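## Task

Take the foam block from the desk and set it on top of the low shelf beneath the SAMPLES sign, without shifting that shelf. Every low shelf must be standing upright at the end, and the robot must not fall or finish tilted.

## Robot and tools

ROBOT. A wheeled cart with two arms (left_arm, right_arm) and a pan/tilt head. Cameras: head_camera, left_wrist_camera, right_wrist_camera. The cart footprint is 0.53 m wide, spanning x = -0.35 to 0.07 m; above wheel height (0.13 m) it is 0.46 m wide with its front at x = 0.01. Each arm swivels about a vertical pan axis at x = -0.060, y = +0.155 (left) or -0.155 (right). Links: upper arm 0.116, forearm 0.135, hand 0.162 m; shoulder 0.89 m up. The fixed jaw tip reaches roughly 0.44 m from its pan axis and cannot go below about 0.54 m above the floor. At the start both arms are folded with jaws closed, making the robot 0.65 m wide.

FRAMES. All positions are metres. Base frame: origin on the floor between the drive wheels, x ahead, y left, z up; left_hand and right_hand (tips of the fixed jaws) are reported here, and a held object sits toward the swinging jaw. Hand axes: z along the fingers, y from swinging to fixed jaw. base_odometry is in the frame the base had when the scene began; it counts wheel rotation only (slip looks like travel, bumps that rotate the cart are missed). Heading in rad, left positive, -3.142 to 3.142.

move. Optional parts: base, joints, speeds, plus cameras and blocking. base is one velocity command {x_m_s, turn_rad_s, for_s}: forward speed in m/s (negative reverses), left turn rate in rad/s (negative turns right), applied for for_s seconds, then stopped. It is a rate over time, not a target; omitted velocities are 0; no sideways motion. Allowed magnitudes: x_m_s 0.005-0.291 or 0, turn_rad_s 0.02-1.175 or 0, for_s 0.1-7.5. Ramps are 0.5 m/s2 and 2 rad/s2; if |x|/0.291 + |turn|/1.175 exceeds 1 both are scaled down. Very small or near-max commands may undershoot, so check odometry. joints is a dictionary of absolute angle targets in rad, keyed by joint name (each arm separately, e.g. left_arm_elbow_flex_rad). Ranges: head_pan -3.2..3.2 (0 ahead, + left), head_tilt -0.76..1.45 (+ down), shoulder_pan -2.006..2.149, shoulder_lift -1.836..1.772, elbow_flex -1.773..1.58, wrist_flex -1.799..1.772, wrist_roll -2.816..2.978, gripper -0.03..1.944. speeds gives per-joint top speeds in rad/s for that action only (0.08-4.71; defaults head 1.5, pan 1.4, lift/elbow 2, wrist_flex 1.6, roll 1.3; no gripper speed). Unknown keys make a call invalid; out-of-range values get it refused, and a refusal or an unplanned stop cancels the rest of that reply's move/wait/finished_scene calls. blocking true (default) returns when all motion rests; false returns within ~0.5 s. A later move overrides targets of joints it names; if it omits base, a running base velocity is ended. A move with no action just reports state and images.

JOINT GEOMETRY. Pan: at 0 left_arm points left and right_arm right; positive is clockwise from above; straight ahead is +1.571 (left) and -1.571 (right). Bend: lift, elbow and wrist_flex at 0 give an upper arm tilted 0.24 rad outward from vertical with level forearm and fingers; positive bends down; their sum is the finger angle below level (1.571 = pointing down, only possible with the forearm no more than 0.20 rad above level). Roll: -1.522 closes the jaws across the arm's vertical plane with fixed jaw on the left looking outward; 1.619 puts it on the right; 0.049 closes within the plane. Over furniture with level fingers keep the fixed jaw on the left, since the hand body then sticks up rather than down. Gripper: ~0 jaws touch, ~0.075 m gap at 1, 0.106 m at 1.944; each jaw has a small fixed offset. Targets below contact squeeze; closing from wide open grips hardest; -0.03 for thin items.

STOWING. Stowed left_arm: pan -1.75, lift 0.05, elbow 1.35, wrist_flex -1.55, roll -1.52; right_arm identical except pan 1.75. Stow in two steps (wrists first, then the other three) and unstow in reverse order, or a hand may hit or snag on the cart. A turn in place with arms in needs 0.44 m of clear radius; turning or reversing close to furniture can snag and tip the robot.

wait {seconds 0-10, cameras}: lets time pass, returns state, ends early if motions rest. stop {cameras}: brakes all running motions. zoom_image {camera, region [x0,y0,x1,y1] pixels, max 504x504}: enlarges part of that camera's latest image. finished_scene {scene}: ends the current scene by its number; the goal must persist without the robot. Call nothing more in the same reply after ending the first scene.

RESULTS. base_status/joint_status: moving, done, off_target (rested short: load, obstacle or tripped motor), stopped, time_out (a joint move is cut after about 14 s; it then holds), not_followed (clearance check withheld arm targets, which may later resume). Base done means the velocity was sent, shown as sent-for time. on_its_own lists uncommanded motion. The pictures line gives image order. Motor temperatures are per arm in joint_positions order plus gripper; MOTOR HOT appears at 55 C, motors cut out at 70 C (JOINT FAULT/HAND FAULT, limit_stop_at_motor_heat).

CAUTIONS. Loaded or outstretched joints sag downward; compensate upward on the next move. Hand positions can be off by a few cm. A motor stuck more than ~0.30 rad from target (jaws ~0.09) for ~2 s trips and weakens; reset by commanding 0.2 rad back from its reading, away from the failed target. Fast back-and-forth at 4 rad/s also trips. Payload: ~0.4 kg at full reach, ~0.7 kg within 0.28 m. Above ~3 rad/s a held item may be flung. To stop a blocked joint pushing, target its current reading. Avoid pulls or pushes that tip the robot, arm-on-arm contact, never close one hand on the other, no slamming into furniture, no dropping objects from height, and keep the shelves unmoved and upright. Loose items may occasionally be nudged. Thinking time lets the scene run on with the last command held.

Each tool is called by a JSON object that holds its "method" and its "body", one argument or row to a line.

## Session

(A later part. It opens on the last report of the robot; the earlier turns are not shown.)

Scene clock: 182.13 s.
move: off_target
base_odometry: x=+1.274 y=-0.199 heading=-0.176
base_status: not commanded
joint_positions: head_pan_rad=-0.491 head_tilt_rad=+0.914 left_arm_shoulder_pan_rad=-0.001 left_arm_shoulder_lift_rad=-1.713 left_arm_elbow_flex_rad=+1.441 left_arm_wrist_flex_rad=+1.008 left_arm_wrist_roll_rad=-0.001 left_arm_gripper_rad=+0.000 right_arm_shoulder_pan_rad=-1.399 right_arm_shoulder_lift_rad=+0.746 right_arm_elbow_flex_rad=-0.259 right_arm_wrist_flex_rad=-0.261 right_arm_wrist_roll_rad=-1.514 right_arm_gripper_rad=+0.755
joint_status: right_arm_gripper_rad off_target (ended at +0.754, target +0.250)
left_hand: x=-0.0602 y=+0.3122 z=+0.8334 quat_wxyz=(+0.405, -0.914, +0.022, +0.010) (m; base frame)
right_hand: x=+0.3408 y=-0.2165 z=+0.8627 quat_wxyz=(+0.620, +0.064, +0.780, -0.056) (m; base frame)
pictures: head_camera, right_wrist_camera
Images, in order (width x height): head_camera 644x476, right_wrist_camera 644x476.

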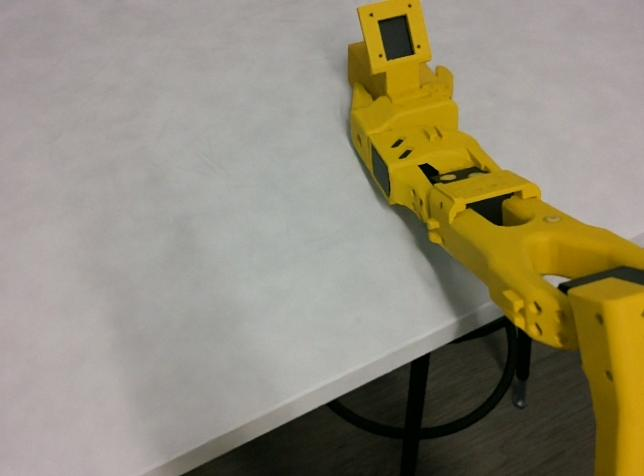

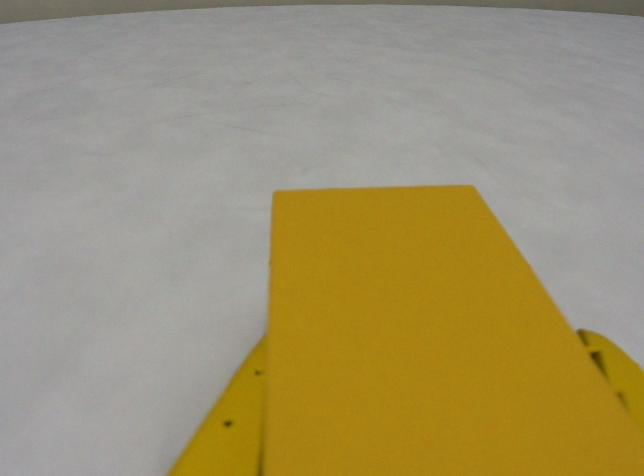

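{"method": "move", "body": {
  "joints": {"right_arm_gripper_rad":0.66,"right_arm_shoulder_lift_rad":0.4,"right_arm_elbow_flex_rad":-0.45},
  "speeds": {"right_arm_shoulder_lift_rad":0.6,"right_arm_elbow_flex_rad":0.4},
  "cameras": ["right_wrist_camera"]
}}

{"method": "move", "body": {
  "base": {"x_m_s":-0.25,"for_s":3.2},
  "joints": {"head_pan_rad":1.2,"head_tilt_rad":0.5},
  "cameras": ["head_camera","right_wrist_camera"]
}}

Scene clock: 193.30 s.
move: off_target
base_odometry: x=+1.274 y=-0.199 heading=-0.176
base_status: not commanded
joint_positions: head_pan_rad=-0.491 head_tilt_rad=+0.914 left_arm_shoulder_pan_rad=-0.003 left_arm_shoulder_lift_rad=-1.713 left_arm_elbow_flex_rad=+1.441 left_arm_wrist_flex_rad=+1.008 left_arm_wrist_roll_rad=-0.001 left_arm_gripper_rad=+0.000 right_arm_shoulder_pan_rad=-1.407 right_arm_shoulder_lift_rad=+0.473 right_arm_elbow_flex_rad=-0.402 right_arm_wrist_flex_rad=-0.252 right_arm_wrist_roll_rad=-1.514 right_arm_gripper_rad=+0.819
joint_status: right_arm_gripper_rad off_target (ended at +0.820, target +0.660); the others done
left_hand: x=-0.0604 y=+0.3122 z=+0.8334 quat_wxyz=(+0.405, -0.914, +0.021, +0.011) (m; base frame)
right_hand: x=+0.3355 y=-0.2125 z=+1.0054 quat_wxyz=(+0.765, +0.050, +0.639, -0.066) (m; base frame)
pictures: right_wrist_camera
Images, in order (width x height): right_wrist_camera 644x476.

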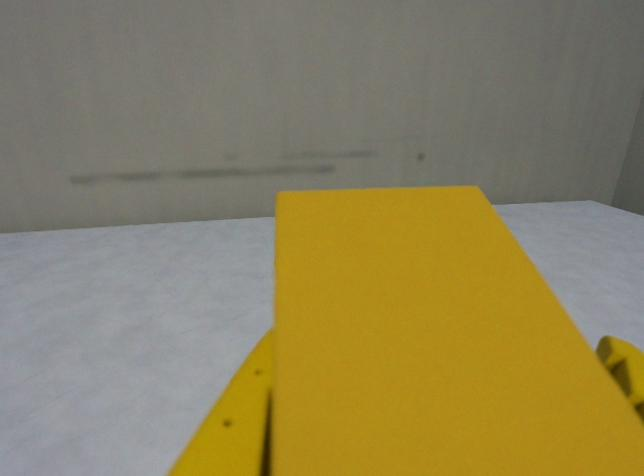

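Scene clock: 197.83 s.
move: done
base_odometry: x=+0.486 y=-0.057 heading=-0.178
base_status: done (sent for 3.2 of 3.2 s)
joint_positions: head_pan_rad=+1.189 head_tilt_rad=+0.513 left_arm_shoulder_pan_rad=-0.006 left_arm_shoulder_lift_rad=-1.713 left_arm_elbow_flex_rad=+1.441 left_arm_wrist_flex_rad=+1.008 left_arm_wrist_roll_rad=-0.001 left_arm_gripper_rad=+0.000 right_arm_shoulder_pan_rad=-1.407 right_arm_shoulder_lift_rad=+0.473 right_arm_elbow_flex_rad=-0.402 right_arm_wrist_flex_rad=-0.252 right_arm_wrist_roll_rad=-1.514 right_arm_gripper_rad=+0.819
joint_status: all done
left_hand: x=-0.0609 y=+0.3122 z=+0.8334 quat_wxyz=(+0.405, -0.914, +0.020, +0.011) (m; base frame)
right_hand: x=+0.3355 y=-0.2125 z=+1.0054 quat_wxyz=(+0.765, +0.050, +0.639, -0.066) (m; base frame)
pictures: head_camera, right_wrist_camera
Images, in order (width x height): head_camera 644x476, right_wrist_camera 644x476.

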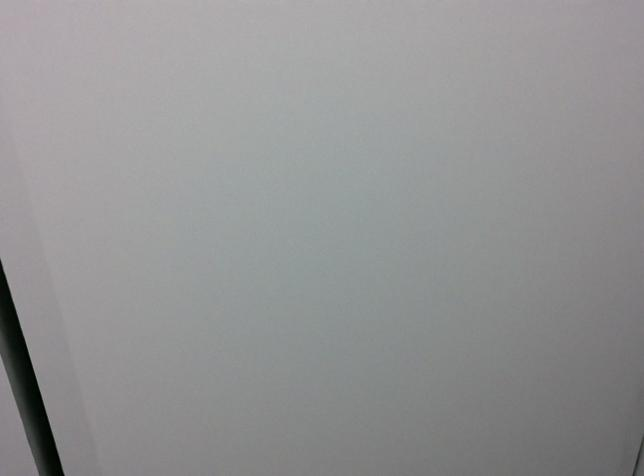

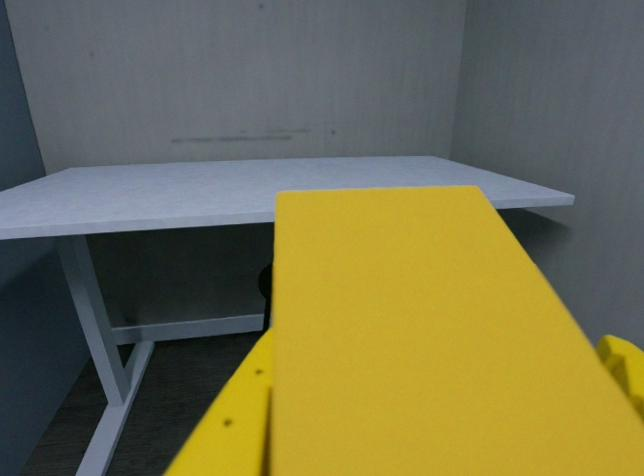

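{"method": "move", "body": {
  "base": {"x_m_s":-0.25,"for_s":6.0},
  "joints": {"right_arm_shoulder_pan_rad":-1.5,"right_arm_shoulder_lift_rad":-1.5,"right_arm_elbow_flex_rad":1.42,"right_arm_wrist_flex_rad":0.1,"head_pan_rad":2.9,"head_tilt_rad":0.6},
  "speeds": {"right_arm_shoulder_lift_rad":1.0,"right_arm_elbow_flex_rad":1.0},
  "cameras": ["head_camera","right_wrist_camera"]
}}

{"method": "move", "body": {
  "base": {"turn_rad_s":0.6,"for_s":2.62},
  "joints": {"head_pan_rad":0,"head_tilt_rad":0.45},
  "cameras": ["head_camera","right_wrist_camera"]
}}

Scene clock: 230.73 s.
move: done
base_odometry: x=-0.991 y=+0.209 heading=-0.178
base_status: done (sent for 6 of 6 s)
joint_positions: head_pan_rad=+2.890 head_tilt_rad=+0.593 left_arm_shoulder_pan_rad=-0.006 left_arm_shoulder_lift_rad=-1.713 left_arm_elbow_flex_rad=+1.441 left_arm_wrist_flex_rad=+1.008 left_arm_wrist_roll_rad=-0.001 left_arm_gripper_rad=+0.000 right_arm_shoulder_pan_rad=-1.495 right_arm_shoulder_lift_rad=-1.481 right_arm_elbow_flex_rad=+1.424 right_arm_wrist_flex_rad=+0.098 right_arm_wrist_roll_rad=-1.526 right_arm_gripper_rad=+0.819
joint_status: all done
left_hand: x=-0.0609 y=+0.3122 z=+0.8334 quat_wxyz=(+0.405, -0.914, +0.020, +0.011) (m; base frame)
right_hand: x=+0.1555 y=-0.1637 z=+0.9381 quat_wxyz=(+0.692, +0.029, +0.721, -0.025) (m; base frame)
pictures: head_camera, right_wrist_camera
Images, in order (width x height): head_camera 644x476, right_wrist_camera 644x476.

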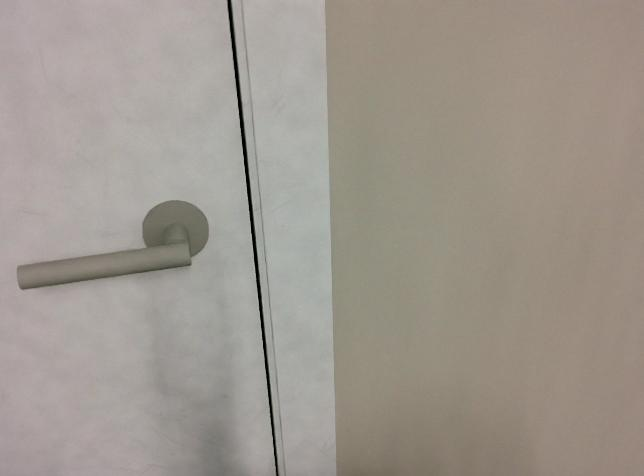

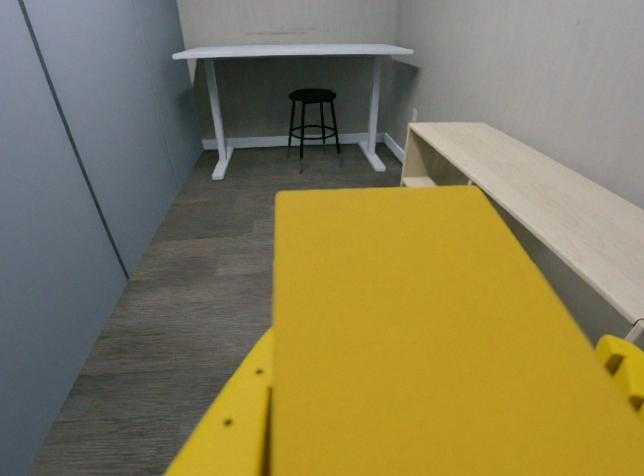

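Scene clock: 234.03 s.
move: done
base_odometry: x=-0.991 y=+0.209 heading=+1.403
base_status: done (sent for 2.63 of 2.63 s)
joint_positions: head_pan_rad=+0.009 head_tilt_rad=+0.462 left_arm_shoulder_pan_rad=-0.006 left_arm_shoulder_lift_rad=-1.713 left_arm_elbow_flex_rad=+1.441 left_arm_wrist_flex_rad=+1.008 left_arm_wrist_roll_rad=-0.001 left_arm_gripper_rad=+0.000 right_arm_shoulder_pan_rad=-1.498 right_arm_shoulder_lift_rad=-1.481 right_arm_elbow_flex_rad=+1.424 right_arm_wrist_flex_rad=+0.098 right_arm_wrist_roll_rad=-1.526 right_arm_gripper_rad=+0.819
joint_status: all done
left_hand: x=-0.0609 y=+0.3122 z=+0.8334 quat_wxyz=(+0.405, -0.914, +0.020, +0.011) (m; base frame)
right_hand: x=+0.1556 y=-0.1631 z=+0.9381 quat_wxyz=(+0.692, +0.028, +0.721, -0.024) (m; base frame)
pictures: head_camera, right_wrist_camera
Images, in order (width x height): head_camera 644x476, right_wrist_camera 644x476.

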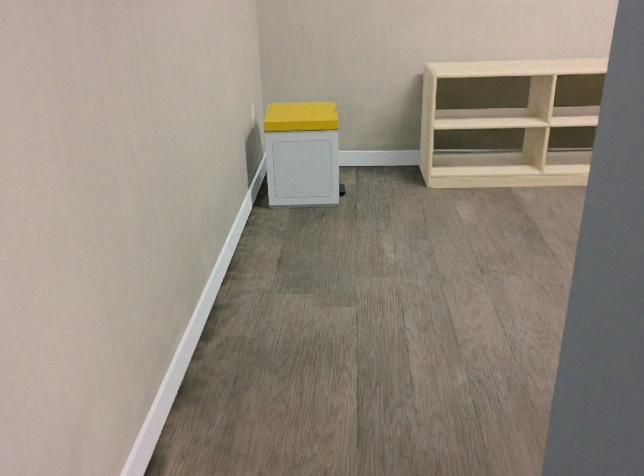

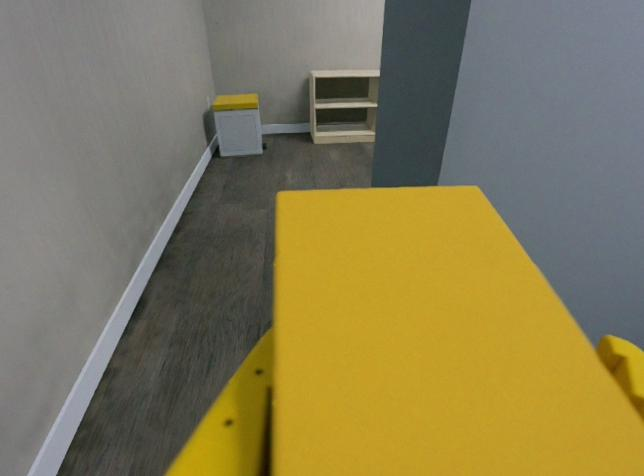

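{"method": "move", "body": {
  "base": {"x_m_s":0.27,"for_s":5.5},
  "joints": {"head_pan_rad":-0.4,"head_tilt_rad":0.15},
  "cameras": ["head_camera"]
}}

{"method": "move", "body": {
  "joints": {"head_pan_rad":-0.5,"head_tilt_rad":-0.15},
  "cameras": ["head_camera"]
}}

Scene clock: 248.17 s.
move: done
base_odometry: x=-0.744 y=+1.674 heading=+1.405
base_status: done (sent for 5.5 of 5.5 s)
joint_positions: head_pan_rad=-0.391 head_tilt_rad=+0.161 left_arm_shoulder_pan_rad=-0.006 left_arm_shoulder_lift_rad=-1.713 left_arm_elbow_flex_rad=+1.441 left_arm_wrist_flex_rad=+1.008 left_arm_wrist_roll_rad=-0.001 left_arm_gripper_rad=+0.000 right_arm_shoulder_pan_rad=-1.499 right_arm_shoulder_lift_rad=-1.482 right_arm_elbow_flex_rad=+1.424 right_arm_wrist_flex_rad=+0.098 right_arm_wrist_roll_rad=-1.526 right_arm_gripper_rad=+0.819
joint_status: all done
left_hand: x=-0.0609 y=+0.3122 z=+0.8334 quat_wxyz=(+0.405, -0.914, +0.020, +0.011) (m; base frame)
right_hand: x=+0.1555 y=-0.1627 z=+0.9384 quat_wxyz=(+0.693, +0.027, +0.720, -0.023) (m; base frame)
pictures: head_camera
Images, in order (width x height): head_camera 644x476.

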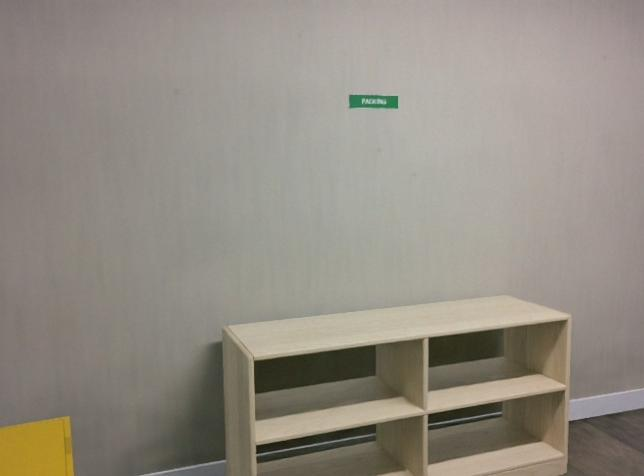

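Scene clock: 249.17 s.
move: done
base_odometry: x=-0.744 y=+1.674 heading=+1.405
base_status: not commanded
joint_positions: head_pan_rad=-0.491 head_tilt_rad=-0.141 left_arm_shoulder_pan_rad=-0.006 left_arm_shoulder_lift_rad=-1.713 left_arm_elbow_flex_rad=+1.441 left_arm_wrist_flex_rad=+1.008 left_arm_wrist_roll_rad=-0.001 left_arm_gripper_rad=+0.000 right_arm_shoulder_pan_rad=-1.499 right_arm_shoulder_lift_rad=-1.482 right_arm_elbow_flex_rad=+1.424 right_arm_wrist_flex_rad=+0.098 right_arm_wrist_roll_rad=-1.526 right_arm_gripper_rad=+0.819
joint_status: all done
left_hand: x=-0.0609 y=+0.3122 z=+0.8334 quat_wxyz=(+0.405, -0.914, +0.020, +0.011) (m; base frame)
right_hand: x=+0.1555 y=-0.1627 z=+0.9384 quat_wxyz=(+0.693, +0.027, +0.720, -0.023) (m; base frame)
pictures: head_camera
Images, in order (width x height): head_camera 644x476.

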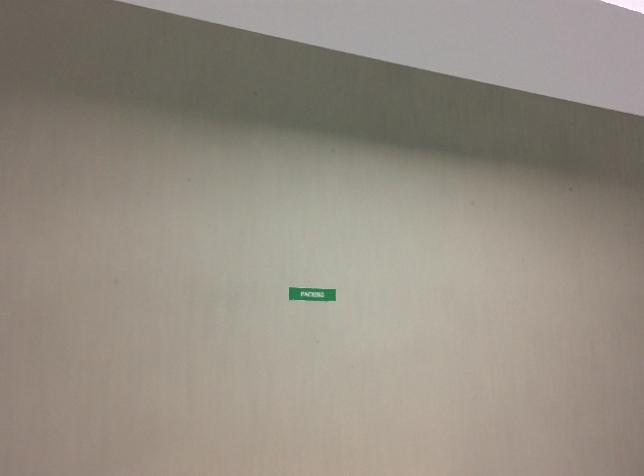

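{"method": "move", "body": {
  "joints": {"head_pan_rad":-1.2,"head_tilt_rad":0.1},
  "cameras": ["head_camera"]
}}

{"method": "move", "body": {
  "joints": {"head_pan_rad":-2.0,"head_tilt_rad":0.1},
  "cameras": ["head_camera"]
}}

Scene clock: 255.57 s.
move: done
base_odometry: x=-0.744 y=+1.674 heading=+1.405
base_status: not commanded
joint_positions: head_pan_rad=-1.190 head_tilt_rad=+0.091 left_arm_shoulder_pan_rad=-0.006 left_arm_shoulder_lift_rad=-1.713 left_arm_elbow_flex_rad=+1.441 left_arm_wrist_flex_rad=+1.008 left_arm_wrist_roll_rad=-0.001 left_arm_gripper_rad=+0.000 right_arm_shoulder_pan_rad=-1.499 right_arm_shoulder_lift_rad=-1.482 right_arm_elbow_flex_rad=+1.424 right_arm_wrist_flex_rad=+0.098 right_arm_wrist_roll_rad=-1.526 right_arm_gripper_rad=+0.819
joint_status: all done
left_hand: x=-0.0609 y=+0.3122 z=+0.8334 quat_wxyz=(+0.405, -0.914, +0.020, +0.011) (m; base frame)
right_hand: x=+0.1555 y=-0.1627 z=+0.9384 quat_wxyz=(+0.693, +0.027, +0.720, -0.023) (m; base frame)
pictures: head_camera
Images, in order (width x height): head_camera 644x476.

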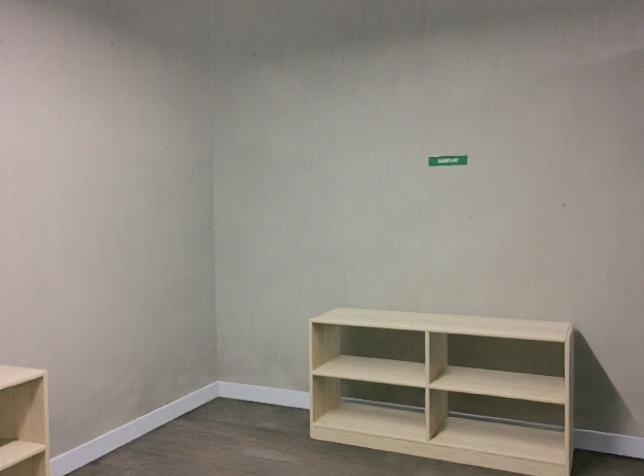

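Scene clock: 256.90 s.
move: done
base_odometry: x=-0.744 y=+1.674 heading=+1.405
base_status: not commanded
joint_positions: head_pan_rad=-1.991 head_tilt_rad=+0.091 left_arm_shoulder_pan_rad=-0.006 left_arm_shoulder_lift_rad=-1.713 left_arm_elbow_flex_rad=+1.441 left_arm_wrist_flex_rad=+1.008 left_arm_wrist_roll_rad=-0.001 left_arm_gripper_rad=+0.000 right_arm_shoulder_pan_rad=-1.499 right_arm_shoulder_lift_rad=-1.482 right_arm_elbow_flex_rad=+1.424 right_arm_wrist_flex_rad=+0.098 right_arm_wrist_roll_rad=-1.526 right_arm_gripper_rad=+0.819
joint_status: all done
left_hand: x=-0.0609 y=+0.3122 z=+0.8334 quat_wxyz=(+0.405, -0.914, +0.020, +0.011) (m; base frame)
right_hand: x=+0.1555 y=-0.1627 z=+0.9384 quat_wxyz=(+0.693, +0.027, +0.720, -0.023) (m; base frame)
pictures: head_camera
Images, in order (width x height): head_camera 644x476.

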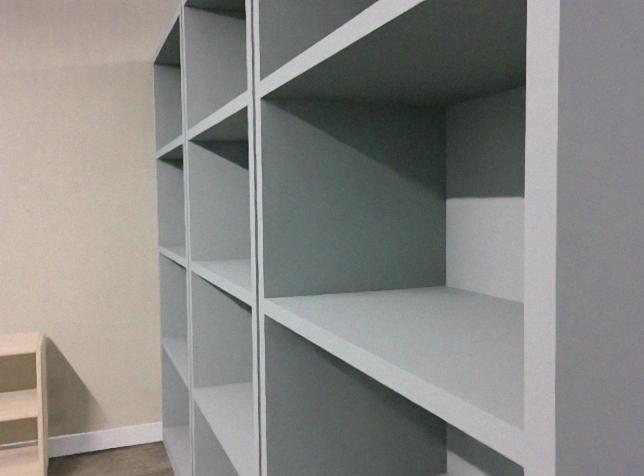

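{"method": "move", "body": {
  "joints": {"head_pan_rad":-1.2,"head_tilt_rad":0.1},
  "cameras": ["head_camera"]
}}

{"method": "zoom_image", "body": {
  "camera": "head_camera",
  "region": [400, 130, 500, 200]
}}

Scene clock: 262.37 s.
move: done
base_odometry: x=-0.744 y=+1.674 heading=+1.405
base_status: not commanded
joint_positions: head_pan_rad=-1.210 head_tilt_rad=+0.091 left_arm_shoulder_pan_rad=-0.006 left_arm_shoulder_lift_rad=-1.713 left_arm_elbow_flex_rad=+1.441 left_arm_wrist_flex_rad=+1.008 left_arm_wrist_roll_rad=-0.001 left_arm_gripper_rad=+0.000 right_arm_shoulder_pan_rad=-1.499 right_arm_shoulder_lift_rad=-1.482 right_arm_elbow_flex_rad=+1.424 right_arm_wrist_flex_rad=+0.098 right_arm_wrist_roll_rad=-1.526 right_arm_gripper_rad=+0.819
joint_status: all done
left_hand: x=-0.0609 y=+0.3122 z=+0.8334 quat_wxyz=(+0.405, -0.914, +0.020, +0.011) (m; base frame)
right_hand: x=+0.1555 y=-0.1627 z=+0.9384 quat_wxyz=(+0.693, +0.027, +0.720, -0.023) (m; base frame)
pictures: head_camera
Images, in order (width x height): head_camera 644x476.

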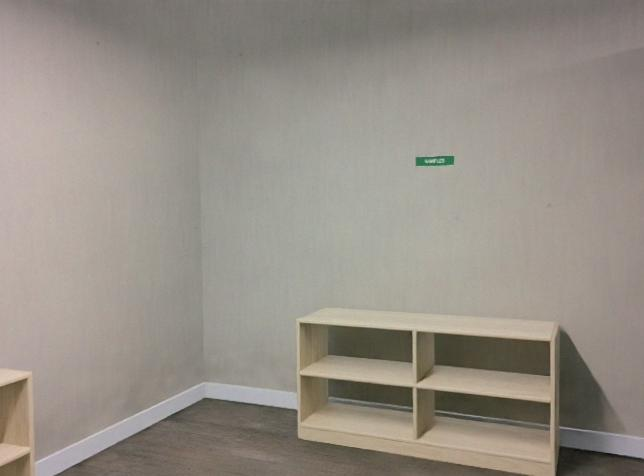

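Scaled by 5.040.

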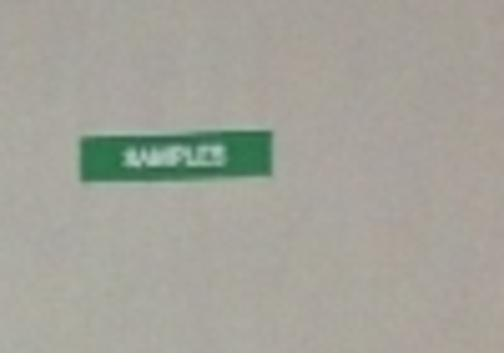

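{"method": "move", "body": {
  "base": {"x_m_s":0.25,"for_s":1.4}
}}

{"method": "move", "body": {
  "base": {"turn_rad_s":-0.6,"for_s":2.41},
  "joints": {"head_pan_rad":0,"head_tilt_rad":0.4},
  "cameras": ["head_camera"]
}}

{"method": "move", "body": {
  "base": {"x_m_s":0.27,"for_s":7.4},
  "cameras": ["head_camera"]
}}

Scene clock: 281.87 s.
move: done
base_odometry: x=-0.686 y=+2.019 heading=+1.404
base_status: done (sent for 1.4 of 1.4 s)
joint_positions: head_pan_rad=-1.210 head_tilt_rad=+0.091 left_arm_shoulder_pan_rad=-0.006 left_arm_shoulder_lift_rad=-1.713 left_arm_elbow_flex_rad=+1.441 left_arm_wrist_flex_rad=+1.008 left_arm_wrist_roll_rad=-0.001 left_arm_gripper_rad=+0.000 right_arm_shoulder_pan_rad=-1.499 right_arm_shoulder_lift_rad=-1.482 right_arm_elbow_flex_rad=+1.424 right_arm_wrist_flex_rad=+0.098 right_arm_wrist_roll_rad=-1.526 right_arm_gripper_rad=+0.819
joint_status: not commanded
left_hand: x=-0.0609 y=+0.3122 z=+0.8334 quat_wxyz=(+0.405, -0.914, +0.020, +0.011) (m; base frame)
right_hand: x=+0.1555 y=-0.1627 z=+0.9384 quat_wxyz=(+0.693, +0.027, +0.720, -0.023) (m; base frame)
pictures: none

Scene clock: 284.97 s.
move: done
base_odometry: x=-0.686 y=+2.018 heading=-0.036
base_status: done (sent for 2.4 of 2.4 s)
joint_positions: head_pan_rad=-0.011 head_tilt_rad=+0.393 left_arm_shoulder_pan_rad=+0.000 left_arm_shoulder_lift_rad=-1.713 left_arm_elbow_flex_rad=+1.441 left_arm_wrist_flex_rad=+1.008 left_arm_wrist_roll_rad=-0.001 left_arm_gripper_rad=+0.000 right_arm_shoulder_pan_rad=-1.495 right_arm_shoulder_lift_rad=-1.482 right_arm_elbow_flex_rad=+1.424 right_arm_wrist_flex_rad=+0.098 right_arm_wrist_roll_rad=-1.526 right_arm_gripper_rad=+0.819
joint_status: all done
left_hand: x=-0.0600 y=+0.3122 z=+0.8334 quat_wxyz=(+0.405, -0.914, +0.023, +0.010) (m; base frame)
right_hand: x=+0.1555 y=-0.1637 z=+0.9384 quat_wxyz=(+0.693, +0.029, +0.720, -0.025) (m; base frame)
pictures: head_camera
Images, in order (width x height): head_camera 644x476.

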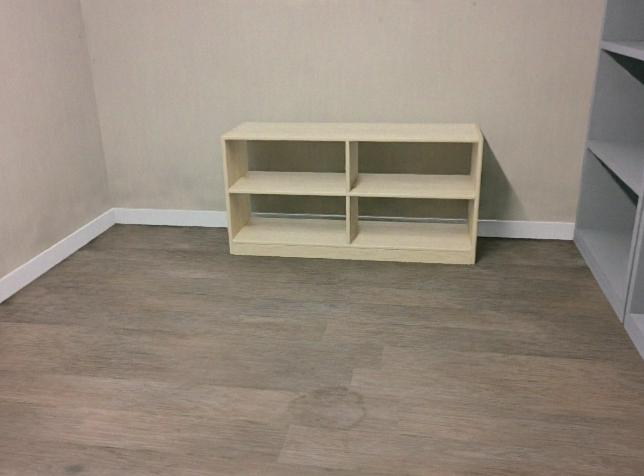

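Scene clock: 293.57 s.
move: done
base_odometry: x=+1.311 y=+1.943 heading=-0.039
base_status: done (sent for 7.4 of 7.4 s)
joint_positions: head_pan_rad=-0.011 head_tilt_rad=+0.393 left_arm_shoulder_pan_rad=-0.006 left_arm_shoulder_lift_rad=-1.713 left_arm_elbow_flex_rad=+1.441 left_arm_wrist_flex_rad=+1.008 left_arm_wrist_roll_rad=-0.001 left_arm_gripper_rad=+0.000 right_arm_shoulder_pan_rad=-1.495 right_arm_shoulder_lift_rad=-1.482 right_arm_elbow_flex_rad=+1.424 right_arm_wrist_flex_rad=+0.098 right_arm_wrist_roll_rad=-1.526 right_arm_gripper_rad=+0.819
joint_status: not commanded
left_hand: x=-0.0609 y=+0.3122 z=+0.8334 quat_wxyz=(+0.405, -0.914, +0.020, +0.011) (m; base frame)
right_hand: x=+0.1555 y=-0.1637 z=+0.9384 quat_wxyz=(+0.693, +0.029, +0.720, -0.025) (m; base frame)
pictures: head_camera
Images, in order (width x height): head_camera 644x476.

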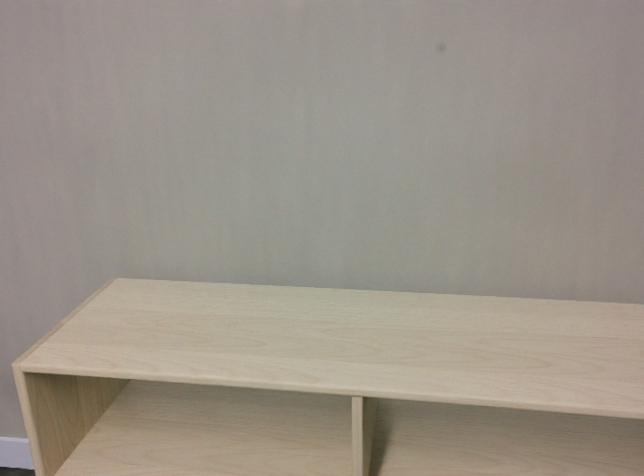

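{"method": "move", "body": {
  "base": {"turn_rad_s":-0.3,"for_s":0.43}
}}

{"method": "move", "body": {
  "base": {"x_m_s":0.22,"for_s":2.4},
  "joints": {"head_tilt_rad":1.2,"head_pan_rad":0},
  "cameras": ["head_camera"]
}}

Scene clock: 303.37 s.
move: done
base_odometry: x=+1.311 y=+1.943 heading=-0.167
base_status: done (sent for 0.43 of 0.43 s)
joint_positions: head_pan_rad=-0.011 head_tilt_rad=+0.393 left_arm_shoulder_pan_rad=+0.000 left_arm_shoulder_lift_rad=-1.713 left_arm_elbow_flex_rad=+1.441 left_arm_wrist_flex_rad=+1.008 left_arm_wrist_roll_rad=-0.001 left_arm_gripper_rad=+0.000 right_arm_shoulder_pan_rad=-1.495 right_arm_shoulder_lift_rad=-1.482 right_arm_elbow_flex_rad=+1.424 right_arm_wrist_flex_rad=+0.098 right_arm_wrist_roll_rad=-1.526 right_arm_gripper_rad=+0.819
joint_status: not commanded
left_hand: x=-0.0600 y=+0.3122 z=+0.8334 quat_wxyz=(+0.405, -0.914, +0.023, +0.010) (m; base frame)
right_hand: x=+0.1555 y=-0.1637 z=+0.9384 quat_wxyz=(+0.693, +0.029, +0.720, -0.025) (m; base frame)
pictures: none

Scene clock: 306.87 s.
move: done
base_odometry: x=+1.831 y=+1.855 heading=-0.168
base_status: done (sent for 2.4 of 2.4 s)
joint_positions: head_pan_rad=-0.011 head_tilt_rad=+1.194 left_arm_shoulder_pan_rad=-0.004 left_arm_shoulder_lift_rad=-1.713 left_arm_elbow_flex_rad=+1.441 left_arm_wrist_flex_rad=+1.008 left_arm_wrist_roll_rad=-0.001 left_arm_gripper_rad=+0.000 right_arm_shoulder_pan_rad=-1.493 right_arm_shoulder_lift_rad=-1.482 right_arm_elbow_flex_rad=+1.424 right_arm_wrist_flex_rad=+0.098 right_arm_wrist_roll_rad=-1.526 right_arm_gripper_rad=+0.819
joint_status: all done
left_hand: x=-0.0607 y=+0.3122 z=+0.8334 quat_wxyz=(+0.405, -0.914, +0.021, +0.011) (m; base frame)
right_hand: x=+0.1554 y=-0.1640 z=+0.9384 quat_wxyz=(+0.693, +0.029, +0.720, -0.026) (m; base frame)
pictures: head_camera
Images, in order (width x height): head_camera 644x476.

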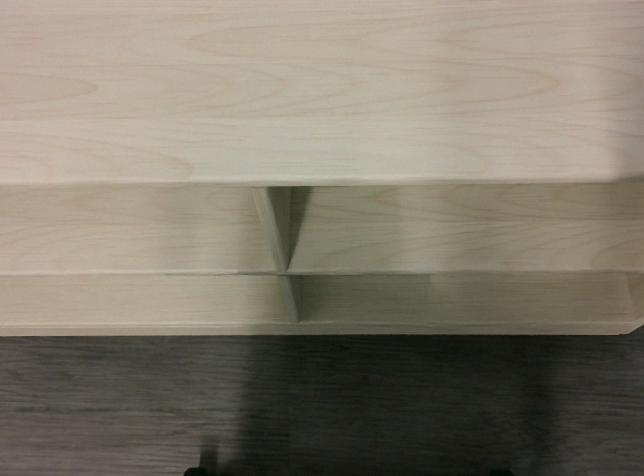

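{"method": "move", "body": {
  "base": {"x_m_s":0.1,"for_s":1.7},
  "joints": {"right_arm_shoulder_pan_rad":-1.5,"right_arm_shoulder_lift_rad":0.333,"right_arm_elbow_flex_rad":0.5,"right_arm_wrist_flex_rad":-0.61},
  "speeds": {"right_arm_shoulder_lift_rad":1.2,"right_arm_elbow_flex_rad":0.6,"right_arm_wrist_flex_rad":0.5},
  "cameras": ["head_camera","right_wrist_camera"]
}}

{"method": "move", "body": {
  "joints": {"right_arm_shoulder_lift_rad":1.42,"right_arm_elbow_flex_rad":-0.4,"right_arm_wrist_flex_rad":-0.77},
  "speeds": {"right_arm_shoulder_lift_rad":0.6,"right_arm_elbow_flex_rad":0.5,"right_arm_wrist_flex_rad":0.1},
  "cameras": ["head_camera","right_wrist_camera"]
}}

Scene clock: 340.13 s.
move: done
base_odometry: x=+2.000 y=+1.826 heading=-0.167
base_status: done (sent for 1.7 of 1.7 s)
joint_positions: head_pan_rad=-0.011 head_tilt_rad=+1.194 left_arm_shoulder_pan_rad=-0.004 left_arm_shoulder_lift_rad=-1.713 left_arm_elbow_flex_rad=+1.441 left_arm_wrist_flex_rad=+1.008 left_arm_wrist_roll_rad=-0.001 left_arm_gripper_rad=+0.000 right_arm_shoulder_pan_rad=-1.493 right_arm_shoulder_lift_rad=+0.343 right_arm_elbow_flex_rad=+0.542 right_arm_wrist_flex_rad=-0.592 right_arm_wrist_roll_rad=-1.526 right_arm_gripper_rad=+0.819
joint_status: all done
left_hand: x=-0.0607 y=+0.3122 z=+0.8334 quat_wxyz=(+0.405, -0.914, +0.021, +0.011) (m; base frame)
right_hand: x=+0.2773 y=-0.1735 z=+0.8430 quat_wxyz=(+0.596, +0.033, +0.802, -0.022) (m; base frame)
pictures: head_camera, right_wrist_camera
Images, in order (width x height): head_camera 644x476, right_wrist_camera 644x476.

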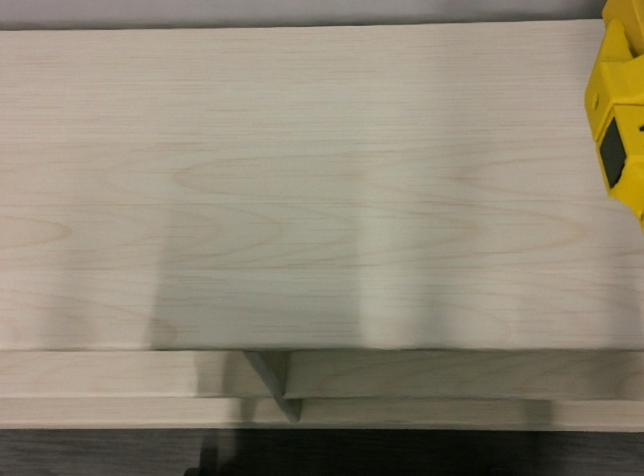

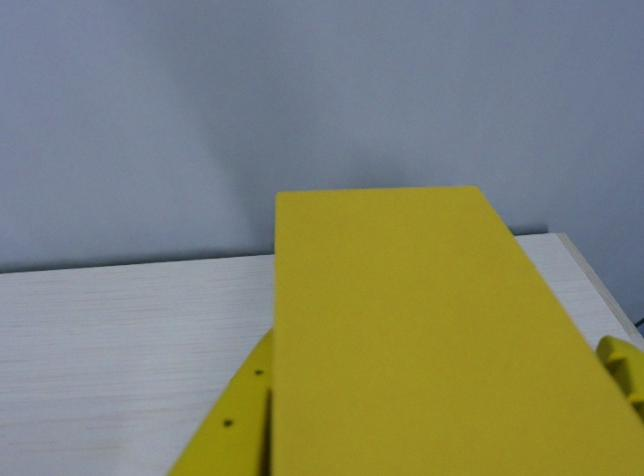

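Scene clock: 342.57 s.
move: done
base_odometry: x=+2.000 y=+1.826 heading=-0.167
base_status: not commanded
joint_positions: head_pan_rad=-0.011 head_tilt_rad=+1.194 left_arm_shoulder_pan_rad=-0.004 left_arm_shoulder_lift_rad=-1.713 left_arm_elbow_flex_rad=+1.441 left_arm_wrist_flex_rad=+1.008 left_arm_wrist_roll_rad=-0.001 left_arm_gripper_rad=+0.000 right_arm_shoulder_pan_rad=-1.493 right_arm_shoulder_lift_rad=+1.435 right_arm_elbow_flex_rad=-0.362 right_arm_wrist_flex_rad=-0.752 right_arm_wrist_roll_rad=-1.526 right_arm_gripper_rad=+0.819
joint_status: all done
left_hand: x=-0.0607 y=+0.3122 z=+0.8334 quat_wxyz=(+0.405, -0.914, +0.021, +0.011) (m; base frame)
right_hand: x=+0.3064 y=-0.1758 z=+0.7144 quat_wxyz=(+0.584, +0.033, +0.811, -0.022) (m; base frame)
pictures: head_camera, right_wrist_camera
Images, in order (width x height): head_camera 644x476, right_wrist_camera 644x476.

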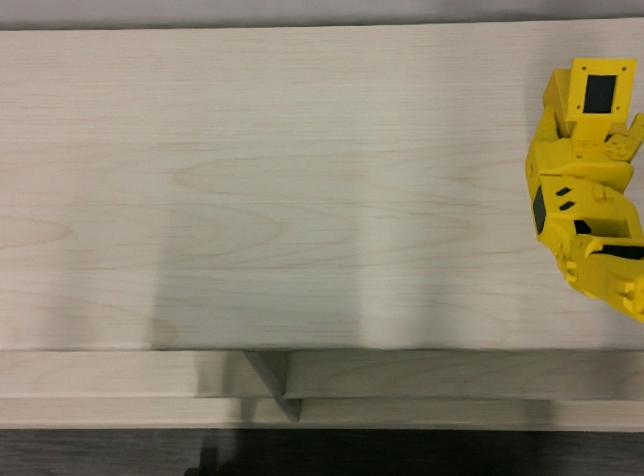

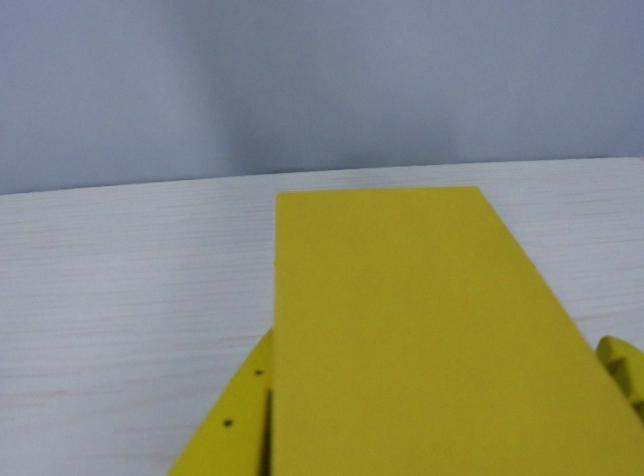

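{"method": "move", "body": {
  "joints": {"right_arm_shoulder_lift_rad":1.56,"right_arm_elbow_flex_rad":-0.42,"right_arm_wrist_flex_rad":-0.92},
  "speeds": {"right_arm_shoulder_lift_rad":0.3,"right_arm_elbow_flex_rad":0.3,"right_arm_wrist_flex_rad":0.3},
  "cameras": ["head_camera","right_wrist_camera"]
}}

{"method": "move", "body": {
  "joints": {"right_arm_shoulder_lift_rad":1.66,"right_arm_elbow_flex_rad":-0.42,"right_arm_wrist_flex_rad":-0.98},
  "speeds": {"right_arm_shoulder_lift_rad":0.3,"right_arm_elbow_flex_rad":0.3,"right_arm_wrist_flex_rad":0.3},
  "cameras": ["head_camera","right_wrist_camera"]
}}

Scene clock: 351.83 s.
move: done
base_odometry: x=+2.000 y=+1.826 heading=-0.167
base_status: not commanded
joint_positions: head_pan_rad=-0.011 head_tilt_rad=+1.194 left_arm_shoulder_pan_rad=-0.004 left_arm_shoulder_lift_rad=-1.713 left_arm_elbow_flex_rad=+1.441 left_arm_wrist_flex_rad=+1.008 left_arm_wrist_roll_rad=-0.001 left_arm_gripper_rad=+0.000 right_arm_shoulder_pan_rad=-1.493 right_arm_shoulder_lift_rad=+1.573 right_arm_elbow_flex_rad=-0.385 right_arm_wrist_flex_rad=-0.902 right_arm_wrist_roll_rad=-1.526 right_arm_gripper_rad=+0.819
joint_status: all done
left_hand: x=-0.0607 y=+0.3122 z=+0.8334 quat_wxyz=(+0.405, -0.914, +0.021, +0.011) (m; base frame)
right_hand: x=+0.2915 y=-0.1746 z=+0.6969 quat_wxyz=(+0.599, +0.033, +0.800, -0.022) (m; base frame)
pictures: head_camera, right_wrist_camera
Images, in order (width x height): head_camera 644x476, right_wrist_camera 644x476.

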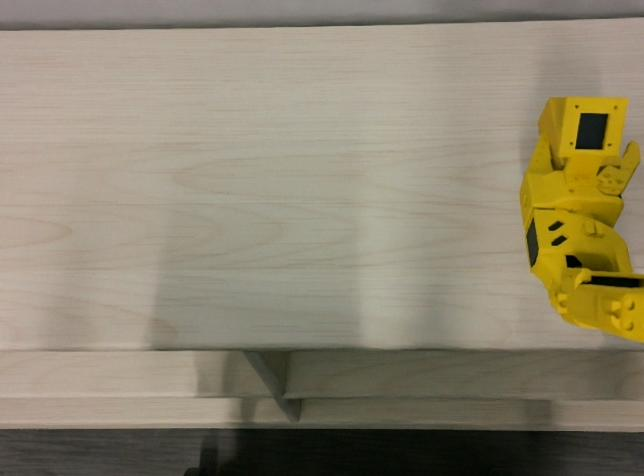

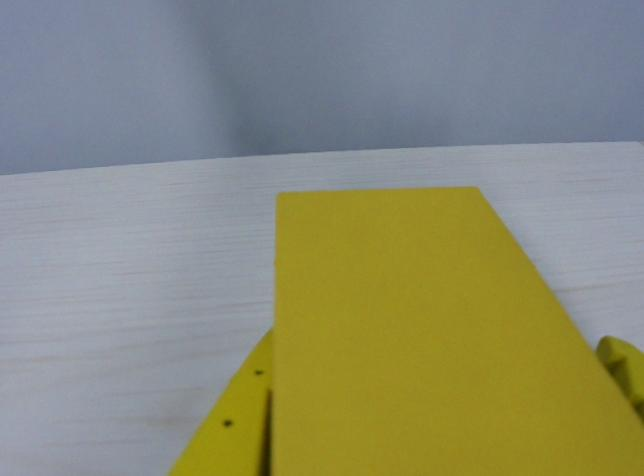

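Scene clock: 352.60 s.
move: done
base_odometry: x=+2.000 y=+1.826 heading=-0.167
base_status: not commanded
joint_positions: head_pan_rad=-0.011 head_tilt_rad=+1.194 left_arm_shoulder_pan_rad=-0.004 left_arm_shoulder_lift_rad=-1.713 left_arm_elbow_flex_rad=+1.441 left_arm_wrist_flex_rad=+1.008 left_arm_wrist_roll_rad=-0.001 left_arm_gripper_rad=+0.000 right_arm_shoulder_pan_rad=-1.493 right_arm_shoulder_lift_rad=+1.671 right_arm_elbow_flex_rad=-0.386 right_arm_wrist_flex_rad=-0.962 right_arm_wrist_roll_rad=-1.526 right_arm_gripper_rad=+0.819
joint_status: all done
left_hand: x=-0.0607 y=+0.3122 z=+0.8334 quat_wxyz=(+0.405, -0.914, +0.021, +0.011) (m; base frame)
right_hand: x=+0.2743 y=-0.1733 z=+0.6757 quat_wxyz=(+0.584, +0.033, +0.811, -0.022) (m; base frame)
pictures: head_camera, right_wrist_camera
Images, in order (width x height): head_camera 644x476, right_wrist_camera 644x476.

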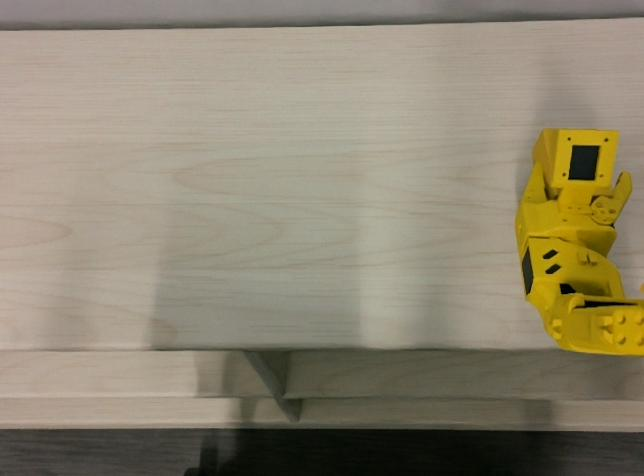

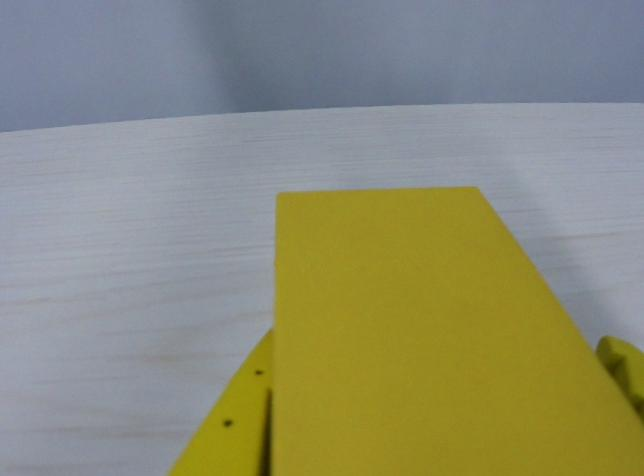

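{"method": "move", "body": {
  "joints": {"right_arm_shoulder_lift_rad":1.74,"right_arm_elbow_flex_rad":-0.46,"right_arm_wrist_flex_rad":-1.04},
  "speeds": {"right_arm_shoulder_lift_rad":0.3,"right_arm_elbow_flex_rad":0.3,"right_arm_wrist_flex_rad":0.3},
  "cameras": ["right_wrist_camera"]
}}

{"method": "move", "body": {
  "joints": {"right_arm_wrist_flex_rad":-0.88},
  "speeds": {"right_arm_wrist_flex_rad":0.3},
  "cameras": ["head_camera","right_wrist_camera"]
}}

Scene clock: 360.23 s.
move: done
base_odometry: x=+2.000 y=+1.826 heading=-0.167
base_status: not commanded
joint_positions: head_pan_rad=-0.011 head_tilt_rad=+1.194 left_arm_shoulder_pan_rad=-0.004 left_arm_shoulder_lift_rad=-1.713 left_arm_elbow_flex_rad=+1.441 left_arm_wrist_flex_rad=+1.008 left_arm_wrist_roll_rad=-0.001 left_arm_gripper_rad=+0.000 right_arm_shoulder_pan_rad=-1.493 right_arm_shoulder_lift_rad=+1.750 right_arm_elbow_flex_rad=-0.429 right_arm_wrist_flex_rad=-1.022 right_arm_wrist_roll_rad=-1.526 right_arm_gripper_rad=+0.819
joint_status: all done
left_hand: x=-0.0607 y=+0.3122 z=+0.8334 quat_wxyz=(+0.405, -0.914, +0.021, +0.011) (m; base frame)
right_hand: x=+0.2676 y=-0.1728 z=+0.6696 quat_wxyz=(+0.594, +0.033, +0.804, -0.022) (m; base frame)
pictures: right_wrist_camera
Images, in order (width x height): right_wrist_camera 644x476.

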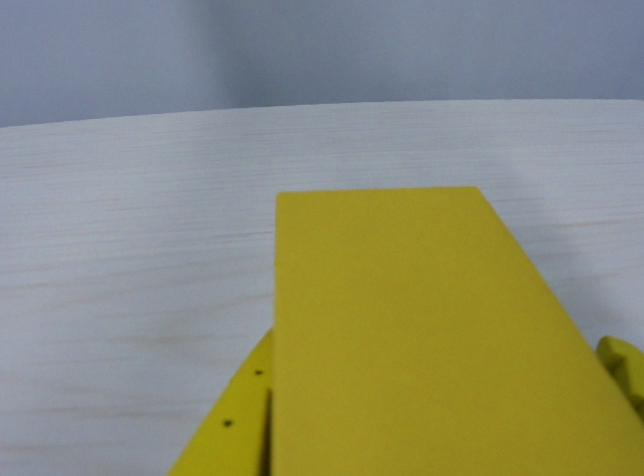

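Scene clock: 361.27 s.
move: done
base_odometry: x=+2.000 y=+1.826 heading=-0.167
base_status: not commanded
joint_positions: head_pan_rad=-0.011 head_tilt_rad=+1.194 left_arm_shoulder_pan_rad=-0.004 left_arm_shoulder_lift_rad=-1.713 left_arm_elbow_flex_rad=+1.441 left_arm_wrist_flex_rad=+1.008 left_arm_wrist_roll_rad=-0.001 left_arm_gripper_rad=+0.000 right_arm_shoulder_pan_rad=-1.493 right_arm_shoulder_lift_rad=+1.750 right_arm_elbow_flex_rad=-0.429 right_arm_wrist_flex_rad=-0.882 right_arm_wrist_roll_rad=-1.526 right_arm_gripper_rad=+0.819
joint_status: all done
left_hand: x=-0.0607 y=+0.3122 z=+0.8334 quat_wxyz=(+0.405, -0.914, +0.021, +0.011) (m; base frame)
right_hand: x=+0.2595 y=-0.1721 z=+0.6487 quat_wxyz=(+0.536, +0.035, +0.843, -0.020) (m; base frame)
pictures: head_camera, right_wrist_camera
Images, in order (width x height): head_camera 644x476, right_wrist_camera 644x476.

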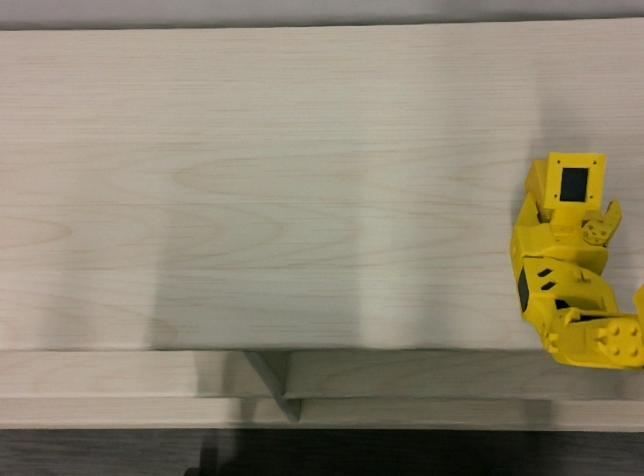

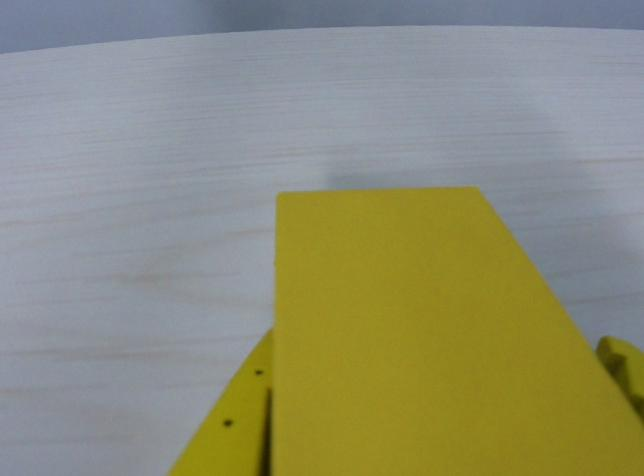

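{"method": "move", "body": {
  "joints": {"right_arm_wrist_flex_rad":-0.72},
  "speeds": {"right_arm_wrist_flex_rad":0.2},
  "cameras": ["head_camera","right_wrist_camera"]
}}

Scene clock: 366.87 s.
move: done
base_odometry: x=+2.000 y=+1.826 heading=-0.167
base_status: not commanded
joint_positions: head_pan_rad=-0.011 head_tilt_rad=+1.194 left_arm_shoulder_pan_rad=-0.004 left_arm_shoulder_lift_rad=-1.713 left_arm_elbow_flex_rad=+1.441 left_arm_wrist_flex_rad=+1.008 left_arm_wrist_roll_rad=-0.001 left_arm_gripper_rad=+0.000 right_arm_shoulder_pan_rad=-1.493 right_arm_shoulder_lift_rad=+1.750 right_arm_elbow_flex_rad=-0.437 right_arm_wrist_flex_rad=-0.726 right_arm_wrist_roll_rad=-1.514 right_arm_gripper_rad=+0.819
joint_status: all done
left_hand: x=-0.0607 y=+0.3122 z=+0.8334 quat_wxyz=(+0.405, -0.914, +0.021, +0.011) (m; base frame)
right_hand: x=+0.2488 y=-0.1713 z=+0.6281 quat_wxyz=(+0.472, +0.031, +0.881, -0.020) (m; base frame)
pictures: head_camera, right_wrist_camera
Images, in order (width x height): head_camera 644x476, right_wrist_camera 644x476.

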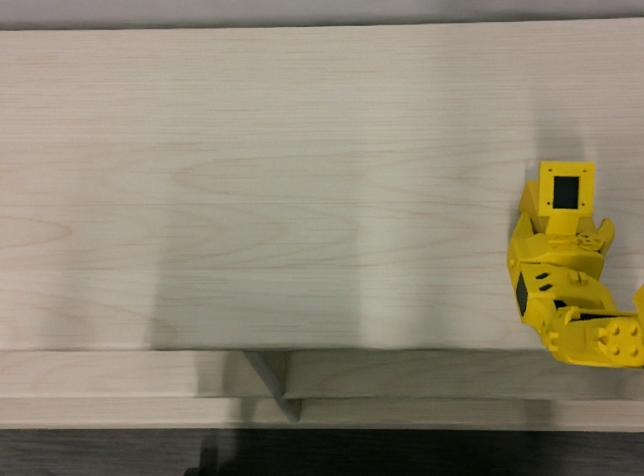

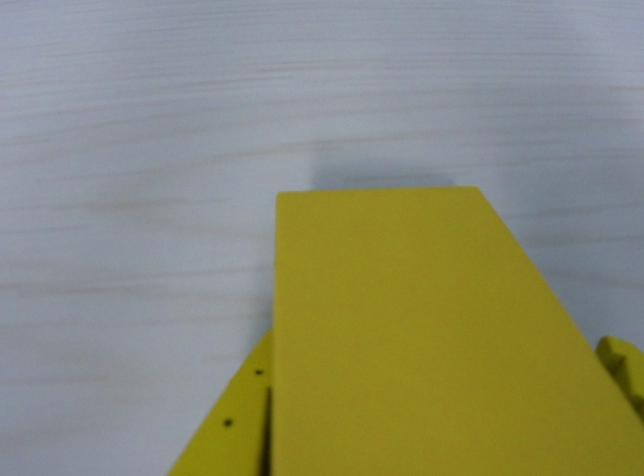

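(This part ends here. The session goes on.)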